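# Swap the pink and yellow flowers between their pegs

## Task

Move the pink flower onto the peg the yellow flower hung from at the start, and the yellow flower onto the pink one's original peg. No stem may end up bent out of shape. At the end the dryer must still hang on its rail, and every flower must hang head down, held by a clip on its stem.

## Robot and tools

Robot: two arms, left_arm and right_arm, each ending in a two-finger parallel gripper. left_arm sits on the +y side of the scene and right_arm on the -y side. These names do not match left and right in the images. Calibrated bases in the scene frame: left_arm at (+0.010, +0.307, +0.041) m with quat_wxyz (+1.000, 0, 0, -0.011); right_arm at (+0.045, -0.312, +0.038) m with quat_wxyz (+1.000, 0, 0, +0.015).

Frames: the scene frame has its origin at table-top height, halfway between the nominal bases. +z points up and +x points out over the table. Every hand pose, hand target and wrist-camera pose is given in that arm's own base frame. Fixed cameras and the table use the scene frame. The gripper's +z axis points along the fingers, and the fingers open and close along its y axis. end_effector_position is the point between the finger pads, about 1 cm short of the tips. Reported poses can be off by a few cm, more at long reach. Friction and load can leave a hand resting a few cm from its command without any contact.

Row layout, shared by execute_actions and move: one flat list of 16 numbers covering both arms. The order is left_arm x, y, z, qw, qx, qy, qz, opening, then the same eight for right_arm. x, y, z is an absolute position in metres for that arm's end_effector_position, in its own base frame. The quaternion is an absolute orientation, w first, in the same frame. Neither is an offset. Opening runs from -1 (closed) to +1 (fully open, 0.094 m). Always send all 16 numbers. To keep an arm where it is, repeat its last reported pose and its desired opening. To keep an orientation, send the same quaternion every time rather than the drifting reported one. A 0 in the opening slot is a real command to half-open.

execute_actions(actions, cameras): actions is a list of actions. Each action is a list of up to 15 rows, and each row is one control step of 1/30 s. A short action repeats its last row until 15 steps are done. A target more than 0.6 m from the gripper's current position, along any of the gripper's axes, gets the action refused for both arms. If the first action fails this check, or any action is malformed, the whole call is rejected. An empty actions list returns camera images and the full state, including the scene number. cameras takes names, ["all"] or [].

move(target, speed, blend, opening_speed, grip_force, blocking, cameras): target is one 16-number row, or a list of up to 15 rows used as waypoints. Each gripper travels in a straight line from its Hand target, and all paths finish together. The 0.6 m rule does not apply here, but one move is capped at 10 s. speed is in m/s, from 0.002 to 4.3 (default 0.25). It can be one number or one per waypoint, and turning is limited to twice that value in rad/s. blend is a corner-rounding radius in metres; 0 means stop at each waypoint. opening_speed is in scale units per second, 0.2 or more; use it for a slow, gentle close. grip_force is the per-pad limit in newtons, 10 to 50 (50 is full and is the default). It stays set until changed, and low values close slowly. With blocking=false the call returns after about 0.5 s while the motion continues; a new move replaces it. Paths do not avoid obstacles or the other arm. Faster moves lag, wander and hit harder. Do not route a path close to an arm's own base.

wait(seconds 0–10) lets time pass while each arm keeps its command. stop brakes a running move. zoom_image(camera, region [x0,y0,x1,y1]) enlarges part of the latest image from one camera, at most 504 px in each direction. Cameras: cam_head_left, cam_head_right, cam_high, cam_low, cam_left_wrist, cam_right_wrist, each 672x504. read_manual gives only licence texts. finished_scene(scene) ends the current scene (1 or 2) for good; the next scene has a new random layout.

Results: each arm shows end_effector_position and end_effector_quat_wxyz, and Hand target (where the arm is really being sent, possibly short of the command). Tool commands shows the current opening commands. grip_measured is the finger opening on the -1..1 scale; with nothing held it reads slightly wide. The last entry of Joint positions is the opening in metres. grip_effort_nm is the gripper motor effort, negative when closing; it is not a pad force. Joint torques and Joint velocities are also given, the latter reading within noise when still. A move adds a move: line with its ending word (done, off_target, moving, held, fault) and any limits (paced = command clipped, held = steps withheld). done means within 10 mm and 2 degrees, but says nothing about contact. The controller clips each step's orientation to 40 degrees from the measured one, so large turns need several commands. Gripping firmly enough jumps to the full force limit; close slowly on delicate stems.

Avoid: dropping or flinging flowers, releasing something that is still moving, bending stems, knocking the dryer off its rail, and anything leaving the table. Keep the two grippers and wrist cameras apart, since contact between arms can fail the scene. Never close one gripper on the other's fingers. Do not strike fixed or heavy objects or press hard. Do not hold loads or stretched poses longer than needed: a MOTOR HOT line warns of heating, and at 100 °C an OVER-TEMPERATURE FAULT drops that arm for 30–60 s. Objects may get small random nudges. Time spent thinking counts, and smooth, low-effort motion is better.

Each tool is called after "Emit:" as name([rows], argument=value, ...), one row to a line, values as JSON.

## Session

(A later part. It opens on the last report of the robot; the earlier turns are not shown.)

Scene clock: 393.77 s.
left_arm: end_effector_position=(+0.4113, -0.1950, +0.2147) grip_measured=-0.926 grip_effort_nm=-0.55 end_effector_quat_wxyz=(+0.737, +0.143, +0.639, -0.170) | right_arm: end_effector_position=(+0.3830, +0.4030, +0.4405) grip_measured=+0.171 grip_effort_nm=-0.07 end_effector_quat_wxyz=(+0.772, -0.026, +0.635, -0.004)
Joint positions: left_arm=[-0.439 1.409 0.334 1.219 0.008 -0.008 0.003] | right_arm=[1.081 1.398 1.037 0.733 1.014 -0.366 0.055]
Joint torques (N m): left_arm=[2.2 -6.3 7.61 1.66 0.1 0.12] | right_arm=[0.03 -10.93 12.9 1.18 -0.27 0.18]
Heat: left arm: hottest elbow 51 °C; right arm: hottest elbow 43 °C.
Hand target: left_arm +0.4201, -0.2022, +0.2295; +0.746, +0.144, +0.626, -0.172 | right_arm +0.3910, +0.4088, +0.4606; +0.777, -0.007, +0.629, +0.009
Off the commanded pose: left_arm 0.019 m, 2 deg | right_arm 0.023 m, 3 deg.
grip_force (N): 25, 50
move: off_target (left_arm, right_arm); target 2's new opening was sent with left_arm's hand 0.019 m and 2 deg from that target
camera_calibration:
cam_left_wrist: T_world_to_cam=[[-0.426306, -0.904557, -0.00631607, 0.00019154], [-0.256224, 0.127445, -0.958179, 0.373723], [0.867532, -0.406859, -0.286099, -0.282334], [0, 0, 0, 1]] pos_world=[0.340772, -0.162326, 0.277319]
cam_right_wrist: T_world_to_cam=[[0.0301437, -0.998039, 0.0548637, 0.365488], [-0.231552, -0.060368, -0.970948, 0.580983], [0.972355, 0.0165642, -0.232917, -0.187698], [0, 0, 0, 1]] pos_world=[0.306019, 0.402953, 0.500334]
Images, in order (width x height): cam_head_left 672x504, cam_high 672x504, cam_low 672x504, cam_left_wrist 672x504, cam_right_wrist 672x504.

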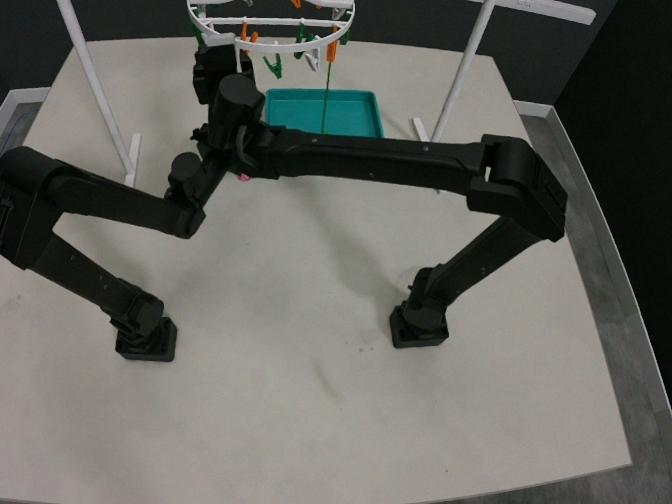

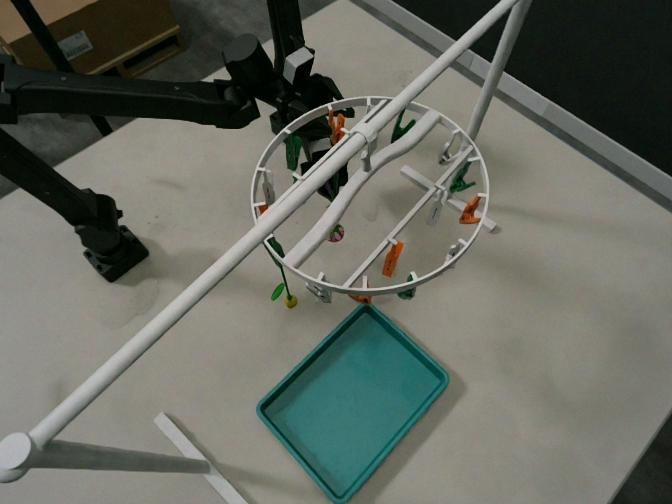

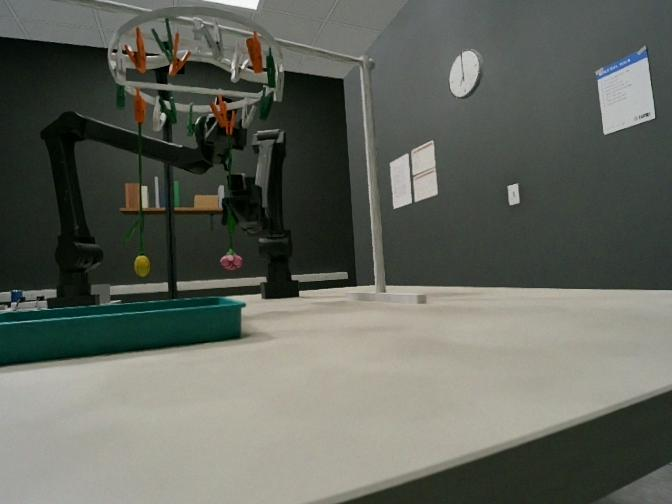

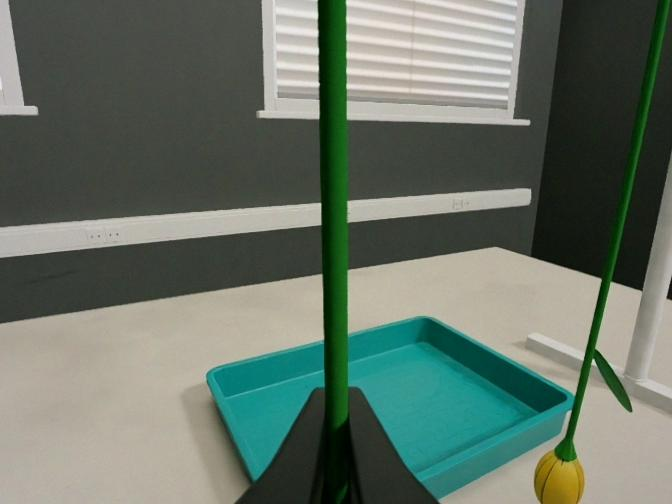

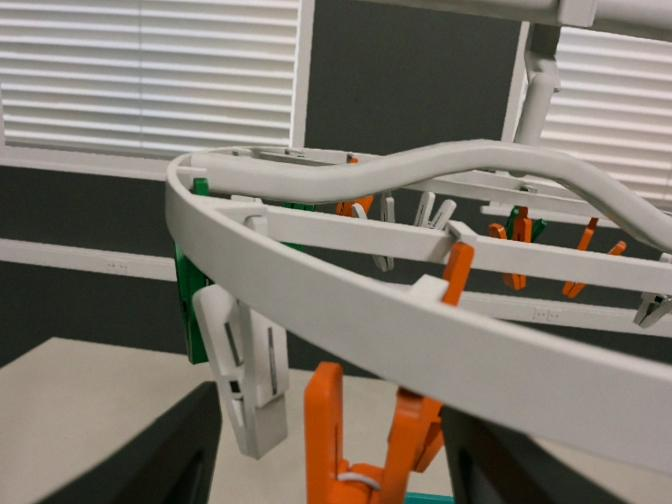

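Emit:
move([
  [0.4208, -0.2026, 0.2295, 0.7464, 0.1446, 0.6263, -0.1724, -1.0, 0.392, 0.4045, 0.462, 0.7771, -0.0071, 0.6293, 0.0088, 0.17],
  [0.4208, -0.2026, 0.2295, 0.7464, 0.1446, 0.6263, -0.1724, -1.0, 0.392, 0.4045, 0.462, 0.7771, -0.0071, 0.6293, 0.0088, -0.5],
], speed=0.08, opening_speed=0.6, cameras=["cam_left_wrist", "cam_right_wrist", "cam_low", "cam_high"])

Scene clock: 402.70 s.
left_arm: end_effector_position=(+0.4113, -0.1950, +0.2147) grip_measured=-0.927 grip_effort_nm=-0.60 end_effector_quat_wxyz=(+0.737, +0.143, +0.639, -0.170) | right_arm: end_effector_position=(+0.3859, +0.4017, +0.4396) grip_measured=-0.492 grip_effort_nm=-0.39 end_effector_quat_wxyz=(+0.771, -0.026, +0.636, -0.005)
Joint positions: left_arm=[-0.439 1.409 0.334 1.219 0.008 -0.008 0.003] | right_arm=[1.074 1.398 1.037 0.725 1.009 -0.361 0.024]
Joint torques (N m): left_arm=[2.14 -6.3 7.6 1.66 0.1 0.12] | right_arm=[-0.03 -12.45 12.23 1.2 -0.28 0.19]
Heat: left arm: hottest elbow 49 °C; right arm: hottest elbow 46 °C.
Hand target: left_arm +0.4201, -0.2022, +0.2295; +0.746, +0.144, +0.626, -0.172 | right_arm +0.3912, +0.4035, +0.4617; +0.777, -0.007, +0.629, +0.009
Off the commanded pose: left_arm 0.019 m, 2 deg | right_arm 0.023 m, 3 deg.
grip_force (N): 25, 50
move: off_target (left_arm, right_arm); target 2's new opening was sent with right_arm's hand 0.024 m and 3 deg from that target
camera_calibration:
cam_left_wrist: T_world_to_cam=[[-0.426306, -0.904557, -0.00631607, 0.00019154], [-0.256224, 0.127445, -0.958179, 0.373723], [0.867532, -0.406859, -0.286099, -0.282334], [0, 0, 0, 1]] pos_world=[0.340772, -0.162326, 0.277319]
cam_right_wrist: T_world_to_cam=[[0.0294049, -0.997926, 0.0572686, 0.36322], [-0.233388, -0.0625642, -0.970369, 0.582087], [0.971939, 0.0151678, -0.234743, -0.189155], [0, 0, 0, 1]] pos_world=[0.309019, 0.401753, 0.499635]
Images, in order (width x height): cam_high 672x504, cam_low 672x504, cam_left_wrist 672x504, cam_right_wrist 672x504.

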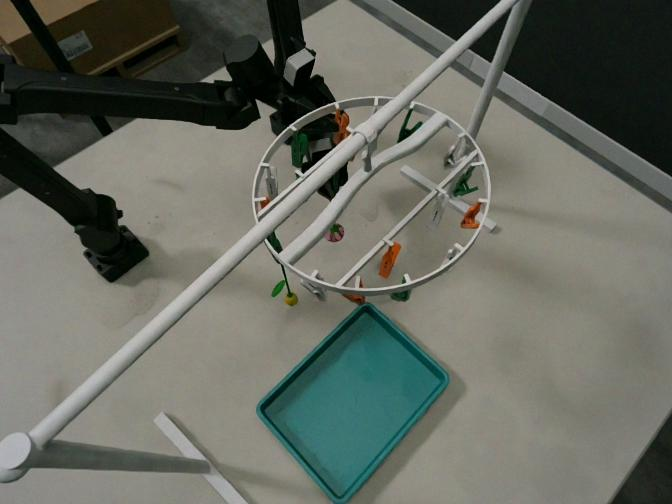

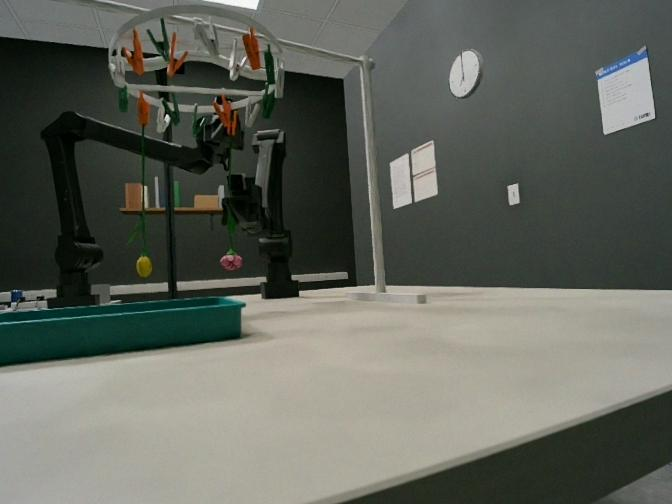

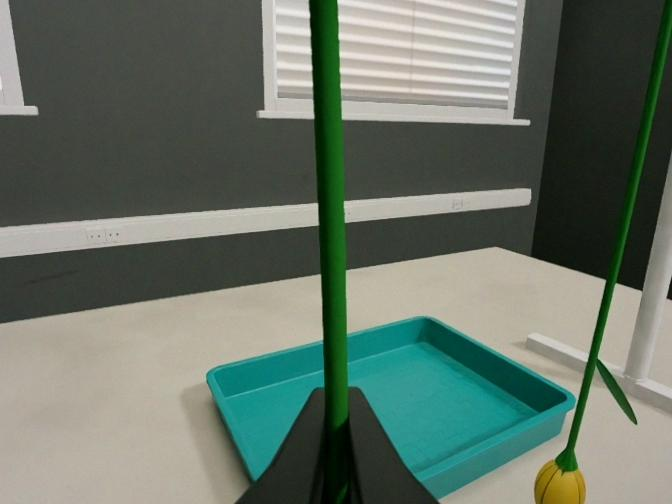

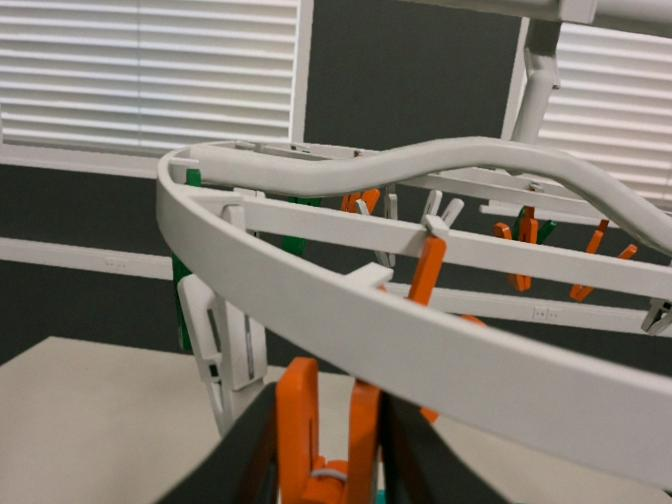

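Emit:
move(target=[0.4208, -0.2026, 0.2295, 0.7464, 0.1446, 0.6263, -0.1724, -1.0, 0.392, 0.4045, 0.462, 0.7771, -0.0071, 0.6293, 0.0088, -0.72], speed=0.08, opening_speed=0.4, cameras=["cam_left_wrist", "cam_right_wrist", "cam_low", "cam_high"])

Emit:
zoom_image(camera="cam_low", region=[190, 80, 290, 180])

Emit:
zoom_image(camera="cam_right_wrist", region=[220, 300, 460, 504])

Scene clock: 407.03 s.
left_arm: end_effector_position=(+0.4113, -0.1950, +0.2147) grip_measured=-0.927 grip_effort_nm=-0.60 end_effector_quat_wxyz=(+0.737, +0.143, +0.639, -0.170) | right_arm: end_effector_position=(+0.3882, +0.3996, +0.4397) grip_measured=-0.660 grip_effort_nm=-0.94 end_effector_quat_wxyz=(+0.771, -0.024, +0.636, -0.006)
Joint positions: left_arm=[-0.439 1.409 0.334 1.219 0.008 -0.008 0.003] | right_arm=[1.068 1.398 1.037 0.725 1.008 -0.358 0.016]
Joint torques (N m): left_arm=[2.14 -6.24 7.61 1.65 0.1 0.12] | right_arm=[0.62 -12.51 12.25 1.18 -0.24 0.16]
Heat: left arm: hottest elbow 49 °C; right arm: hottest elbow 48 °C.
Hand target: left_arm +0.4201, -0.2022, +0.2295; +0.746, +0.144, +0.626, -0.172 | right_arm +0.3913, +0.4035, +0.4617; +0.777, -0.007, +0.629, +0.009
Off the commanded pose: left_arm 0.019 m, 2 deg | right_arm 0.023 m, 3 deg.
grip_force (N): 25, 50
move: off_target (left_arm, right_arm)
camera_calibration:
cam_left_wrist: T_world_to_cam=[[-0.426306, -0.904557, -0.00631607, 0.00019154], [-0.256224, 0.127445, -0.958179, 0.373723], [0.867532, -0.406859, -0.286099, -0.282334], [0, 0, 0, 1]] pos_world=[0.340772, -0.162326, 0.277319]
cam_right_wrist: T_world_to_cam=[[0.0248887, -0.998189, 0.054772, 0.364005], [-0.233568, -0.0590789, -0.970544, 0.581348], [0.972022, 0.0113626, -0.234615, -0.189902], [0, 0, 0, 1]] pos_world=[0.311313, 0.399849, 0.499733]
Images, in order (width x height): cam_high 672x504, cam_low 672x504, cam_left_wrist 672x504, cam_right_wrist 672x504.

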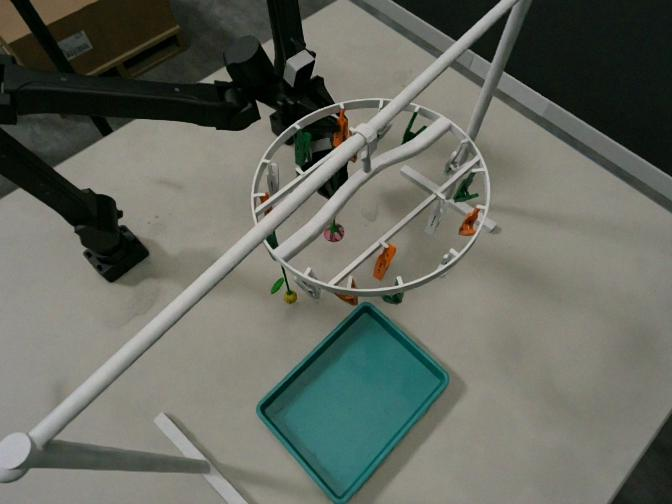

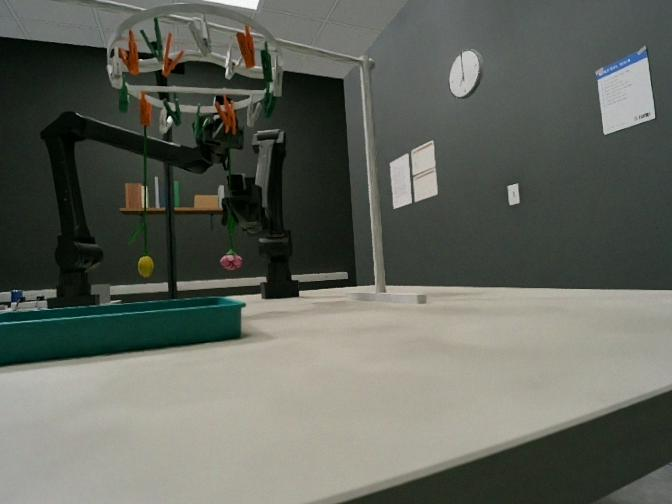

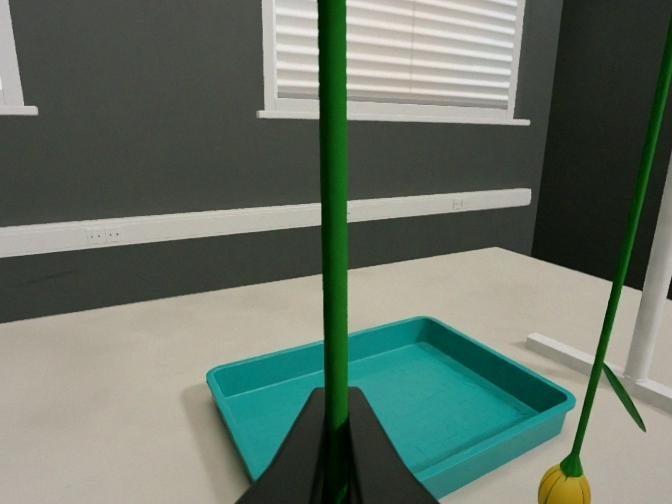

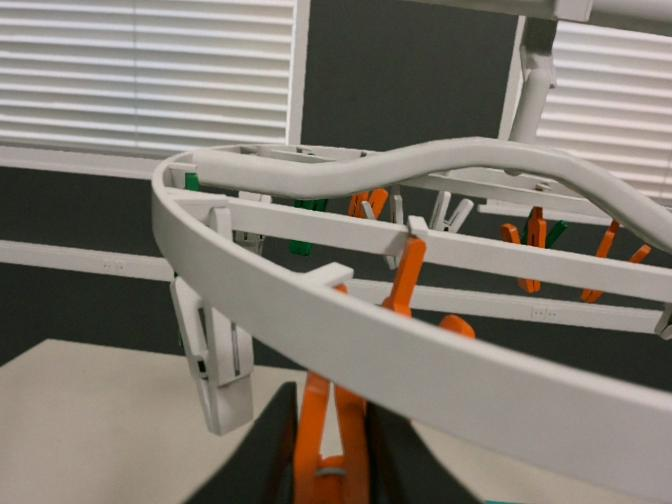

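Scaled by 5.040 from the camera's 672x504 image, which has a finer 960x720 frame.

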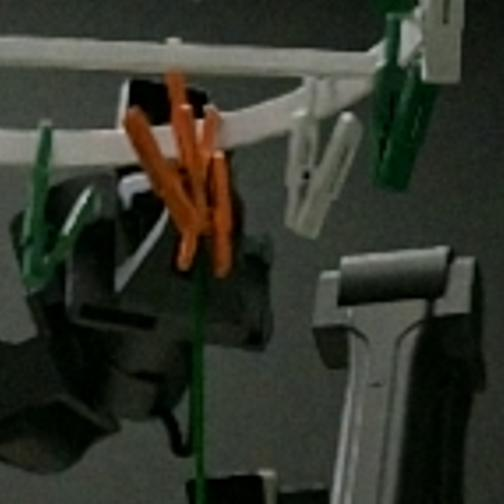

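Scaled by 2.100 from the camera's 672x504 image, which has a finer 960x720 frame.

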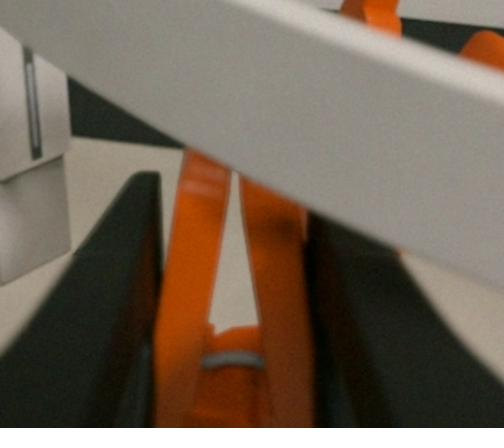

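Emit:
move(target=[0.4208, -0.2026, 0.1695, 0.7464, 0.1446, 0.6263, -0.1724, -1.0, 0.392, 0.4045, 0.462, 0.7771, -0.0071, 0.6293, 0.0088, -0.72], speed=0.08, cameras=["cam_left_wrist", "cam_low", "cam_high"])

Emit:
zoom_image(camera="cam_low", region=[180, 80, 320, 290])

Scene clock: 418.07 s.
left_arm: end_effector_position=(+0.4168, -0.1976, +0.1640) grip_measured=-0.927 grip_effort_nm=-0.60 end_effector_quat_wxyz=(+0.738, +0.143, +0.637, -0.170) | right_arm: end_effector_position=(+0.3884, +0.3994, +0.4396) grip_measured=-0.671 grip_effort_nm=-1.03 end_effector_quat_wxyz=(+0.771, -0.024, +0.636, -0.006)
Joint positions: left_arm=[-0.439 1.677 0.334 1.491 0.008 -0.008 0.003] | right_arm=[1.068 1.398 1.037 0.725 1.009 -0.358 0.015]
Joint torques (N m): left_arm=[2.14 -6.53 4.26 2.92 0.1 0.12] | right_arm=[0.5 -12.63 12.23 1.16 -0.25 0.16]
Heat: left arm: hottest elbow 48 °C; right arm: hottest elbow 50 °C.
Hand target: left_arm +0.4206, -0.2024, +0.1694; +0.746, +0.145, +0.627, -0.172 | right_arm +0.3912, +0.4036, +0.4616; +0.777, -0.007, +0.629, +0.009
Off the commanded pose: left_arm 0.008 m, 2 deg | right_arm 0.023 m, 3 deg.
grip_force (N): 25, 50
move: off_target (right_arm)
camera_calibration:
cam_left_wrist: T_world_to_cam=[[-0.42627, -0.904574, -0.00633423, -0.000143002], [-0.253232, 0.126049, -0.959159, 0.325578], [0.868428, -0.407257, -0.282798, -0.303637], [0, 0, 0, 1]] pos_world=[0.346073, -0.164827, 0.226412]
Images, in order (width x height): cam_high 672x504, cam_low 672x504, cam_left_wrist 672x504.

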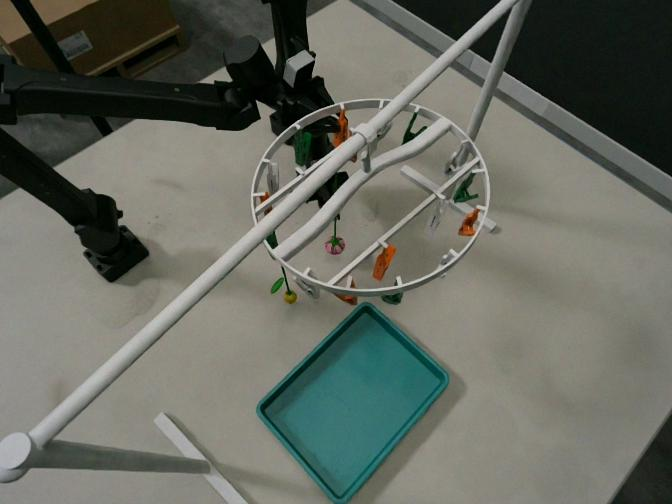

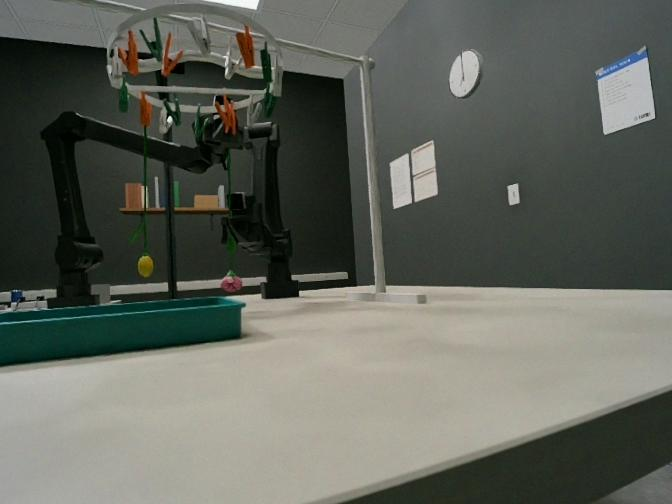

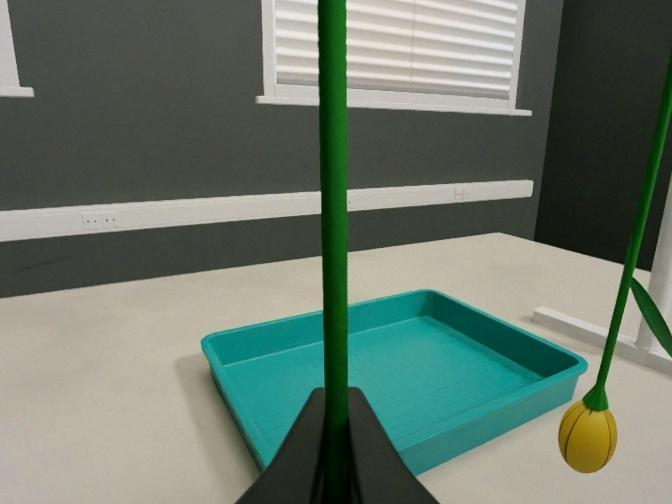

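Scaled by 2.400 from the camera's 672x504 image, which has a finer 960x720 frame.

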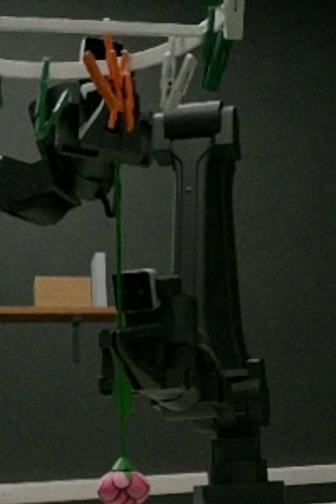

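Emit:
move([
  [0.4208, -0.2026, 0.1695, 0.7464, 0.1446, 0.6263, -0.1724, -1.0, 0.392, 0.4045, 0.462, 0.7771, -0.0071, 0.6293, 0.0088, 0.1],
  [0.395, -0.130, 0.150, 0.7464, 0.1446, 0.6263, -0.1724, -1.0, 0.294, 0.401, 0.442, 0.7771, -0.0071, 0.6293, 0.0088, 0.1],
  [0.360, -0.030, 0.160, 0.3728, 0.2079, 0.9002, -0.0861, -1.0, 0.2726, 0.244, 0.442, 0.7587, -0.1362, 0.6144, 0.1682, 0.1],
  [0.360, -0.030, 0.110, -0.0425, 0.2248, 0.9735, 0.0098, -1.0, 0.388, 0.129, 0.430, 0.6615, -0.3302, 0.5357, 0.4077, 0.1],
], speed=[0.1, 0.15, 0.35, 0.35], blend=[0, 0.03, 0.03, 0], cameras=["all"])

Scene clock: 465.10 s.
left_arm: end_effector_position=(+0.3423, -0.0258, +0.0981) grip_measured=-0.927 grip_effort_nm=-0.60 end_effector_quat_wxyz=(-0.055, +0.226, +0.973, +0.006) | right_arm: end_effector_position=(+0.3794, +0.1316, +0.4058) grip_measured=+0.099 grip_effort_nm=0.07 end_effector_quat_wxyz=(+0.649, -0.324, +0.549, +0.414)
Joint positions: left_arm=[-0.088 1.41 0.947 -1.215 -0.027 0.367 0.003] | right_arm=[-0.067 1.026 0.628 0.847 -1.129 0.445 0.052]
Joint torques (N m): left_arm=[1.96 -7.41 10.33 -0.2 -0.06 -0.06] | right_arm=[0.03 -3.72 12.36 1.92 0.28 0.18]
Heat: left arm: hottest elbow 44 °C; right arm: hottest elbow 54 °C.
Hand target: left_arm +0.3594, -0.0300, +0.1101; -0.042, +0.225, +0.973, +0.010 | right_arm +0.3867, +0.1287, +0.4294; +0.661, -0.330, +0.536, +0.407
Off the commanded pose: left_arm 0.022 m, 2 deg | right_arm 0.026 m, 2 deg.
grip_force (N): 25, 50
move: off_target (left_arm, right_arm)
camera_calibration:
cam_left_wrist: T_world_to_cam=[[-0.452285, -0.891823, 0.00950046, 0.130749], [-0.760472, 0.391192, 0.518316, 0.257438], [-0.465963, 0.227202, -0.855136, 0.341591], [0, 0, 0, 1]] pos_world=[0.414079, -0.061713, 0.15743]
cam_right_wrist: T_world_to_cam=[[0.895689, -0.444062, -0.023464, -0.272889], [-0.126593, -0.204049, -0.970741, 0.509126], [0.426282, 0.872452, -0.238979, -0.0907579], [0, 0, 0, 1]] pos_world=[0.347564, 0.0618886, 0.466138]

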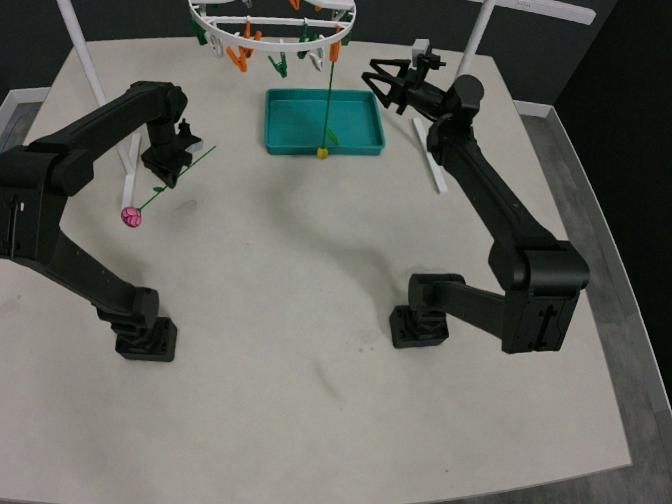

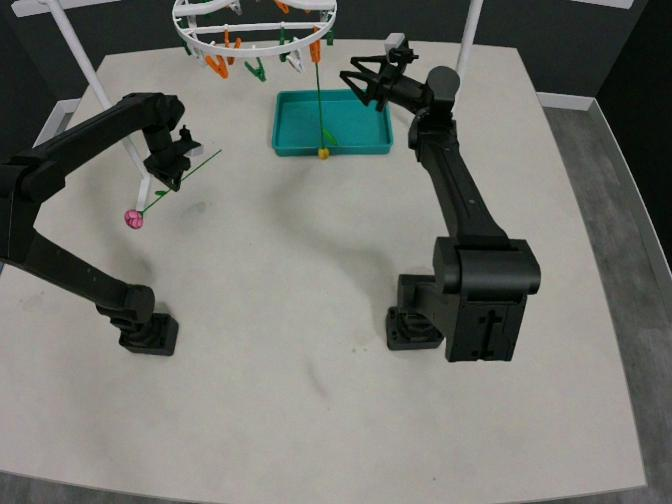

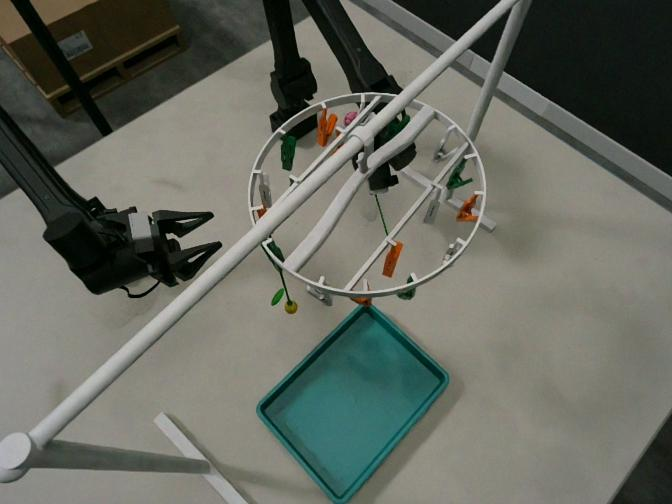

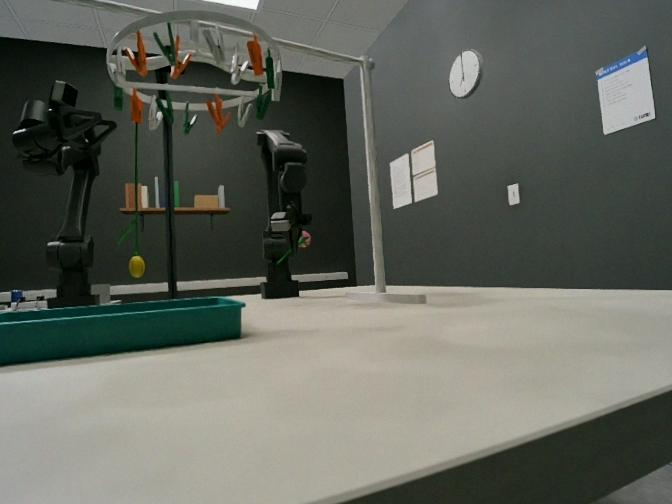

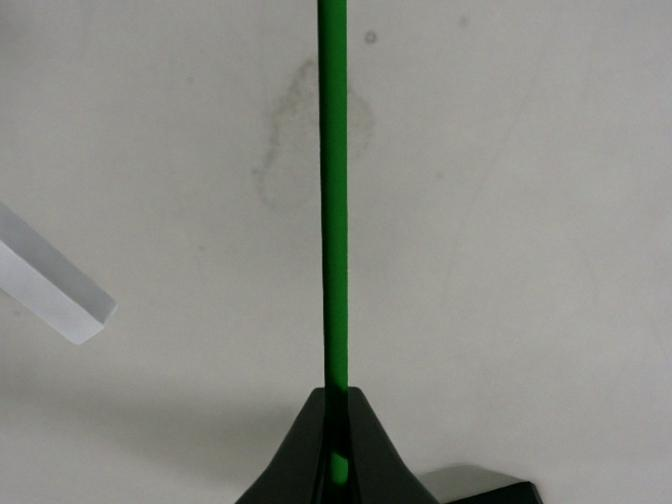

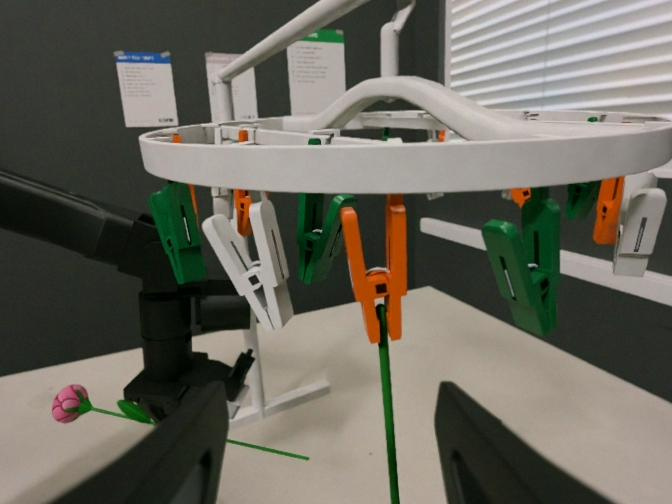

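Emit:
move(target=[0.360, -0.030, 0.050, -0.0425, 0.2248, 0.9735, 0.0098, -1.0, 0.4339, 0.1847, 0.447, 0.6615, -0.3302, 0.5357, 0.4077, 0.1], speed=0.12, cameras=["all"])

Emit:
zoom_image(camera="cam_low", region=[230, 180, 360, 310])

Emit:
zoom_image(camera="cam_head_left", region=[90, 110, 250, 260])

Scene clock: 476.83 s.
left_arm: end_effector_position=(+0.3569, -0.0271, +0.0534) grip_measured=-0.927 grip_effort_nm=-0.60 end_effector_quat_wxyz=(-0.043, +0.226, +0.973, +0.008) | right_arm: end_effector_position=(+0.4256, +0.1794, +0.4230) grip_measured=+0.099 grip_effort_nm=0.08 end_effector_quat_wxyz=(+0.649, -0.317, +0.552, +0.416)
Joint positions: left_arm=[-0.088 1.496 0.906 -1.064 -0.027 0.367 0.003] | right_arm=[0.082 1.129 0.763 0.713 -0.981 0.341 0.052]
Joint torques (N m): left_arm=[1.9 -8.12 6.67 0.72 -0.06 -0.06] | right_arm=[1.49 -6.12 12.92 1.2 0.26 -0.12]
Heat: left arm: hottest elbow 46 °C; right arm: hottest elbow 54 °C.
Hand target: left_arm +0.3599, -0.0301, +0.0501; -0.042, +0.225, +0.973, +0.010 | right_arm +0.4323, +0.1841, +0.4466; +0.662, -0.330, +0.535, +0.408
Off the commanded pose: left_arm 0.005 m, 0 deg | right_arm 0.026 m, 3 deg.
grip_force (N): 25, 50
move: off_target (right_arm)
camera_calibration:
cam_left_wrist: T_world_to_cam=[[-0.452333, -0.891849, 0.000387864, 0.137191], [-0.772916, 0.392229, 0.498755, 0.29768], [-0.444966, 0.225304, -0.866743, 0.303606], [0, 0, 0, 1]] pos_world=[0.427232, -0.0628089, 0.114626]
cam_right_wrist: T_world_to_cam=[[0.892215, -0.449977, -0.0383786, -0.283792], [-0.139377, -0.193527, -0.971144, 0.545142], [0.429566, 0.871819, -0.235384, -0.150809], [0, 0, 0, 1]] pos_world=[0.393966, 0.109278, 0.483022]

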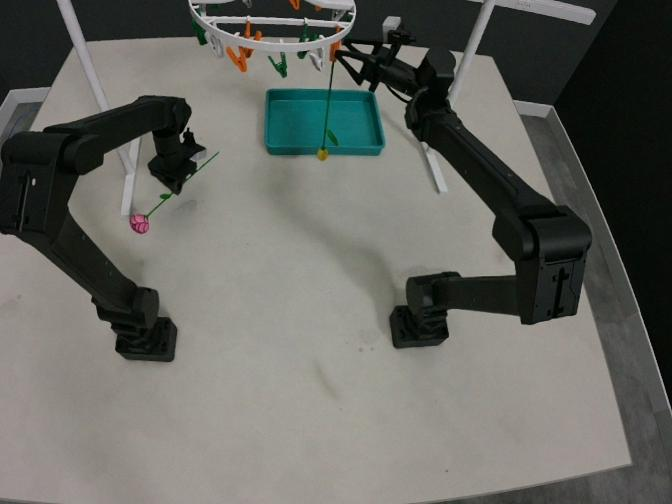

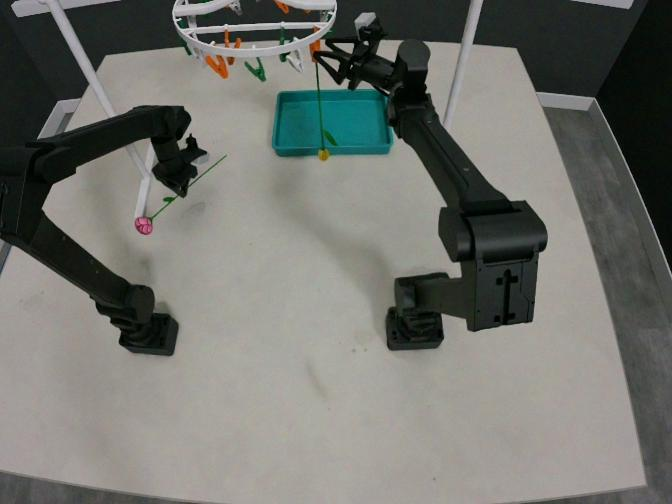

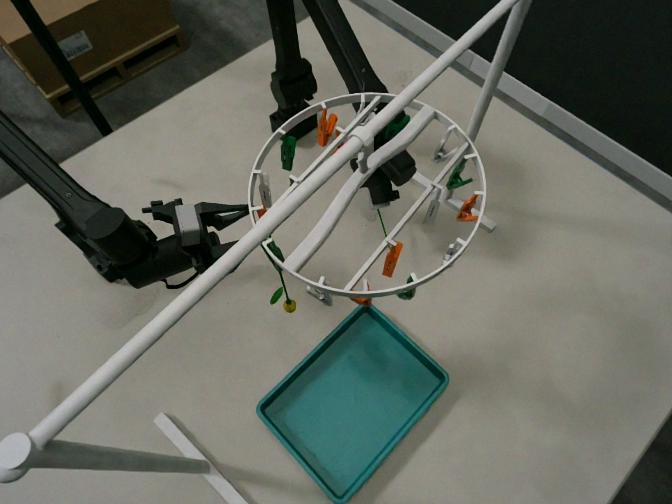

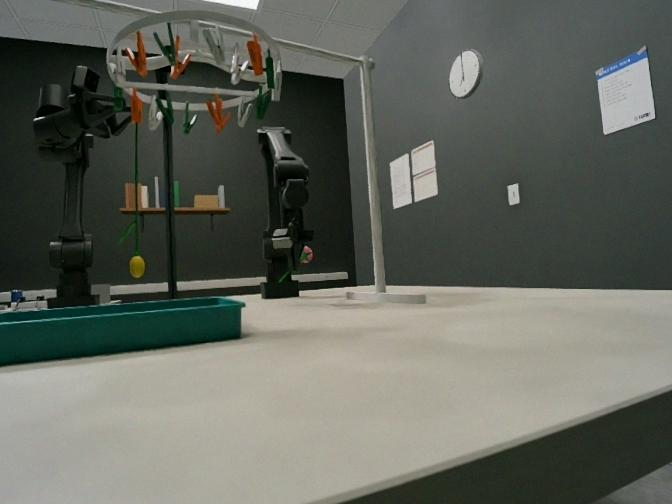

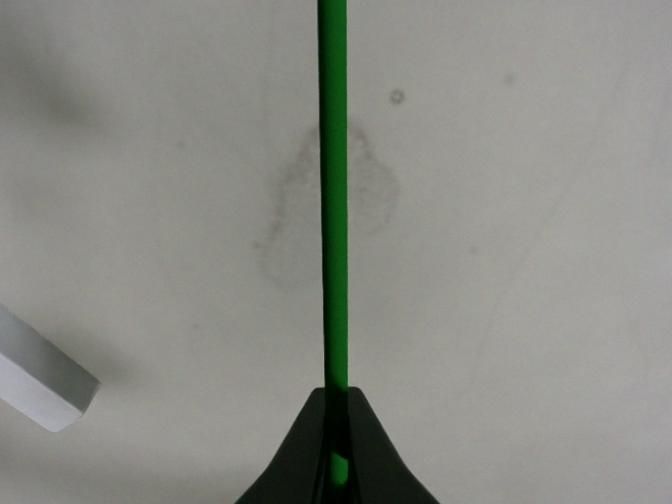

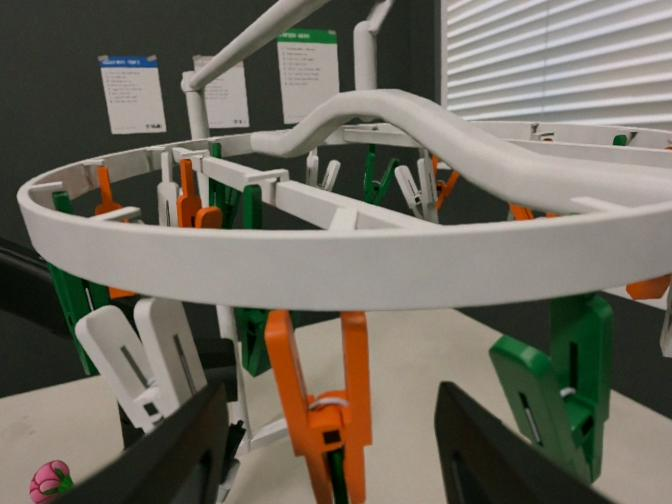

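Scaled by 3.877 from the camera's 672x504 image, which has a finer 960x720 frame.

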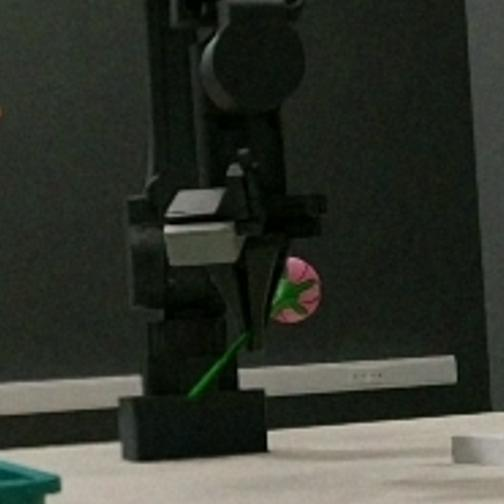

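Scaled by 3.150 from the camera's 672x504 image, which has a finer 960x720 frame.

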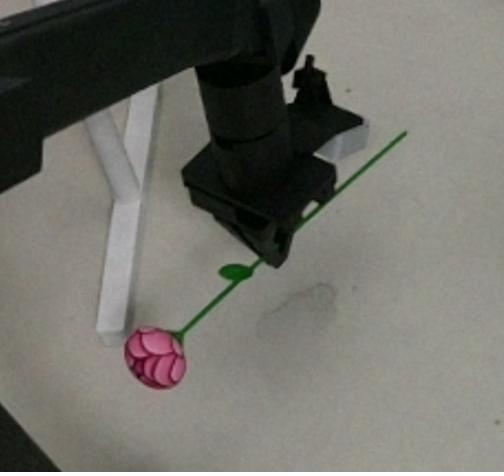

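Emit:
move(target=[0.360, -0.030, -0.018, 0.0255, 0.2249, 0.9741, -0.0059, -1.0, 0.441, 0.2091, 0.452, 0.6615, -0.3302, 0.5357, 0.4077, -0.05], speed=0.1, cameras=["all"])

Emit:
zoom_image(camera="cam_low", region=[230, 180, 360, 310])

Emit:
zoom_image(camera="cam_head_left", region=[90, 110, 250, 260])

Scene clock: 502.73 s.
left_arm: end_effector_position=(+0.3577, -0.0329, -0.0138) grip_measured=-0.927 grip_effort_nm=-0.60 end_effector_quat_wxyz=(+0.025, +0.225, +0.974, -0.005) | right_arm: end_effector_position=(+0.4327, +0.2032, +0.4277) grip_measured=-0.049 grip_effort_nm=-0.08 end_effector_quat_wxyz=(+0.649, -0.318, +0.553, +0.415)
Joint positions: left_arm=[-0.083 1.555 0.746 -0.714 0.016 0.37 0.003] | right_arm=[0.146 1.148 0.797 0.665 -0.921 0.301 0.045]
Joint torques (N m): left_arm=[3.25 -7.77 5.63 1.01 0.18 0.17] | right_arm=[1.38 -6.42 13 1.26 0.23 -0.12]
Heat: left arm: hottest elbow 45 °C; right arm: hottest elbow 57 °C.
Hand target: left_arm +0.3598, -0.0299, -0.0179; +0.025, +0.225, +0.974, -0.006 | right_arm +0.4395, +0.2084, +0.4515; +0.662, -0.330, +0.536, +0.408
Off the commanded pose: left_arm 0.006 m, 0 deg | right_arm 0.026 m, 3 deg.
grip_force (N): 25, 50
move: off_target (right_arm)
camera_calibration:
cam_left_wrist: T_world_to_cam=[[-0.44979, -0.893098, -0.00800332, 0.131313], [-0.829519, 0.414415, 0.374378, 0.353302], [-0.33104, 0.175031, -0.927242, 0.203767], [0, 0, 0, 1]] pos_world=[0.419588, -0.0648038, 0.0577235]
cam_right_wrist: T_world_to_cam=[[0.892343, -0.449855, -0.0368186, -0.280016], [-0.138879, -0.196035, -0.970713, 0.555343], [0.429462, 0.871322, -0.237405, -0.172472], [0, 0, 0, 1]] pos_world=[0.401066, 0.133178, 0.487823]

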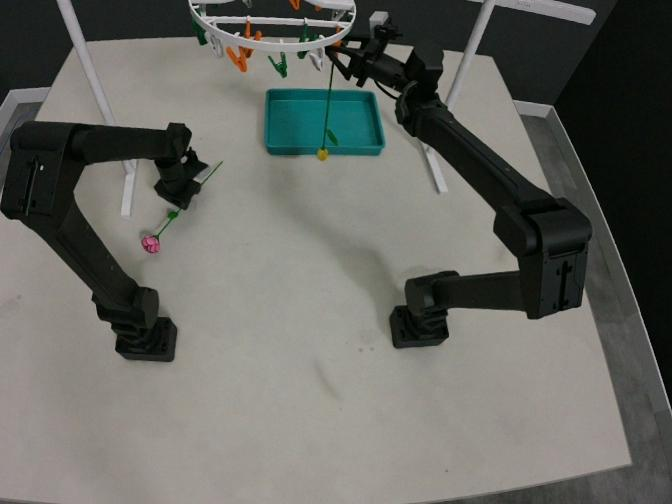

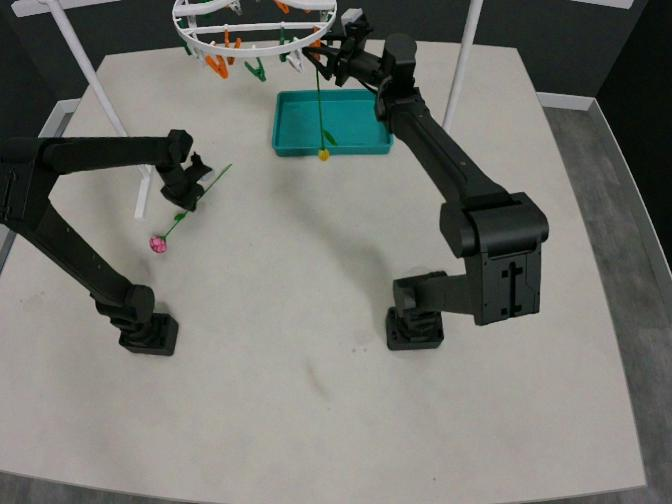

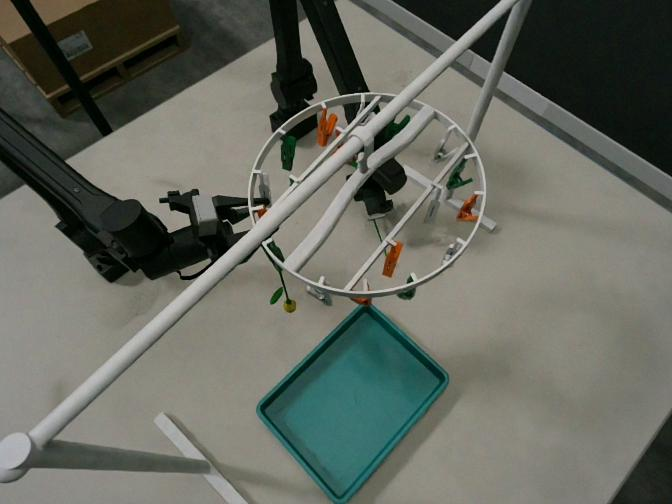

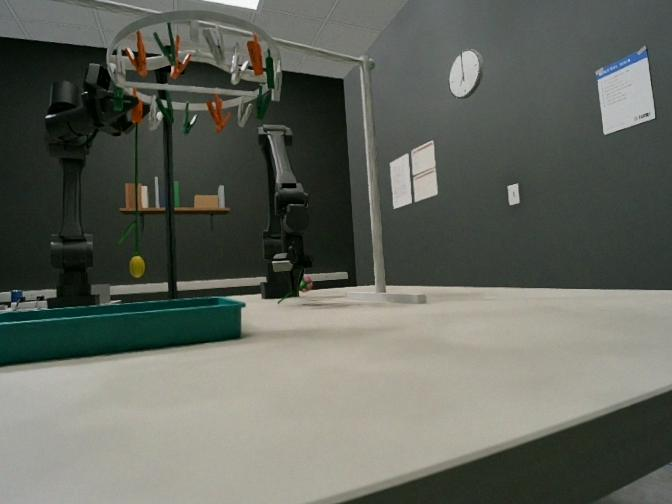

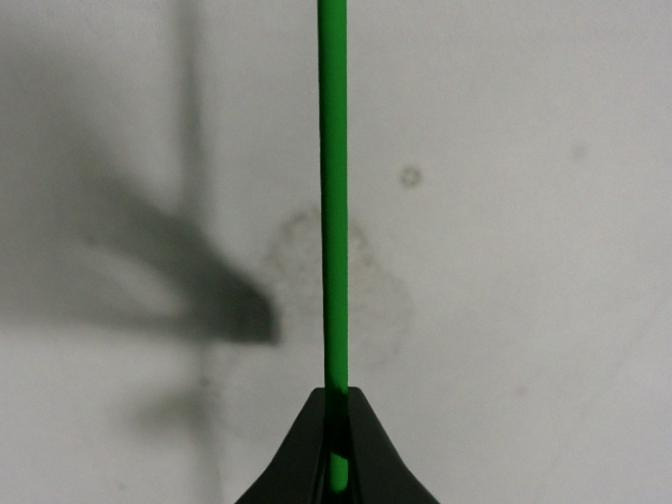

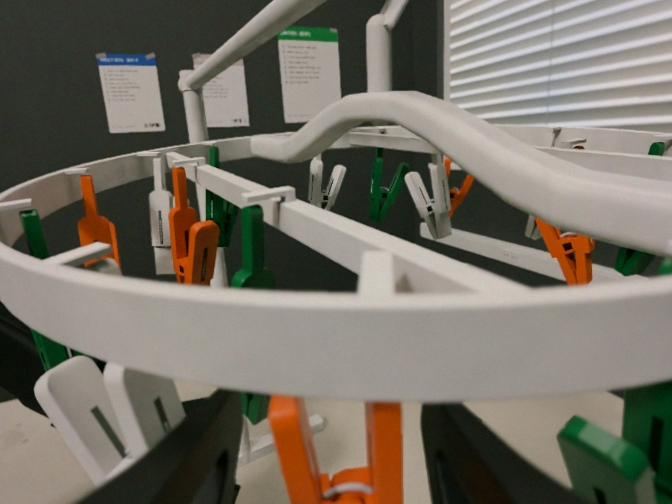

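Scaled by 3.877 from the camera's 672x504 image, which has a finer 960x720 frame.

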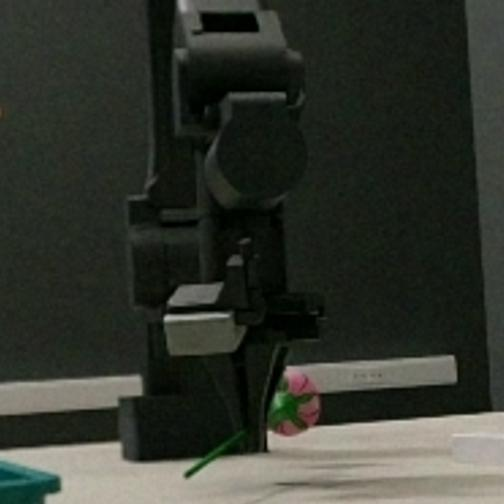

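Scaled by 3.150 from the camera's 672x504 image, which has a finer 960x720 frame.

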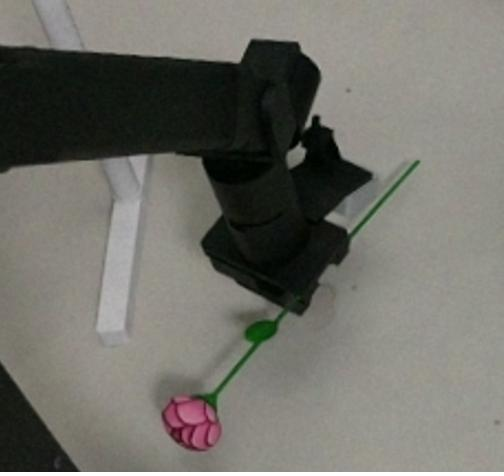

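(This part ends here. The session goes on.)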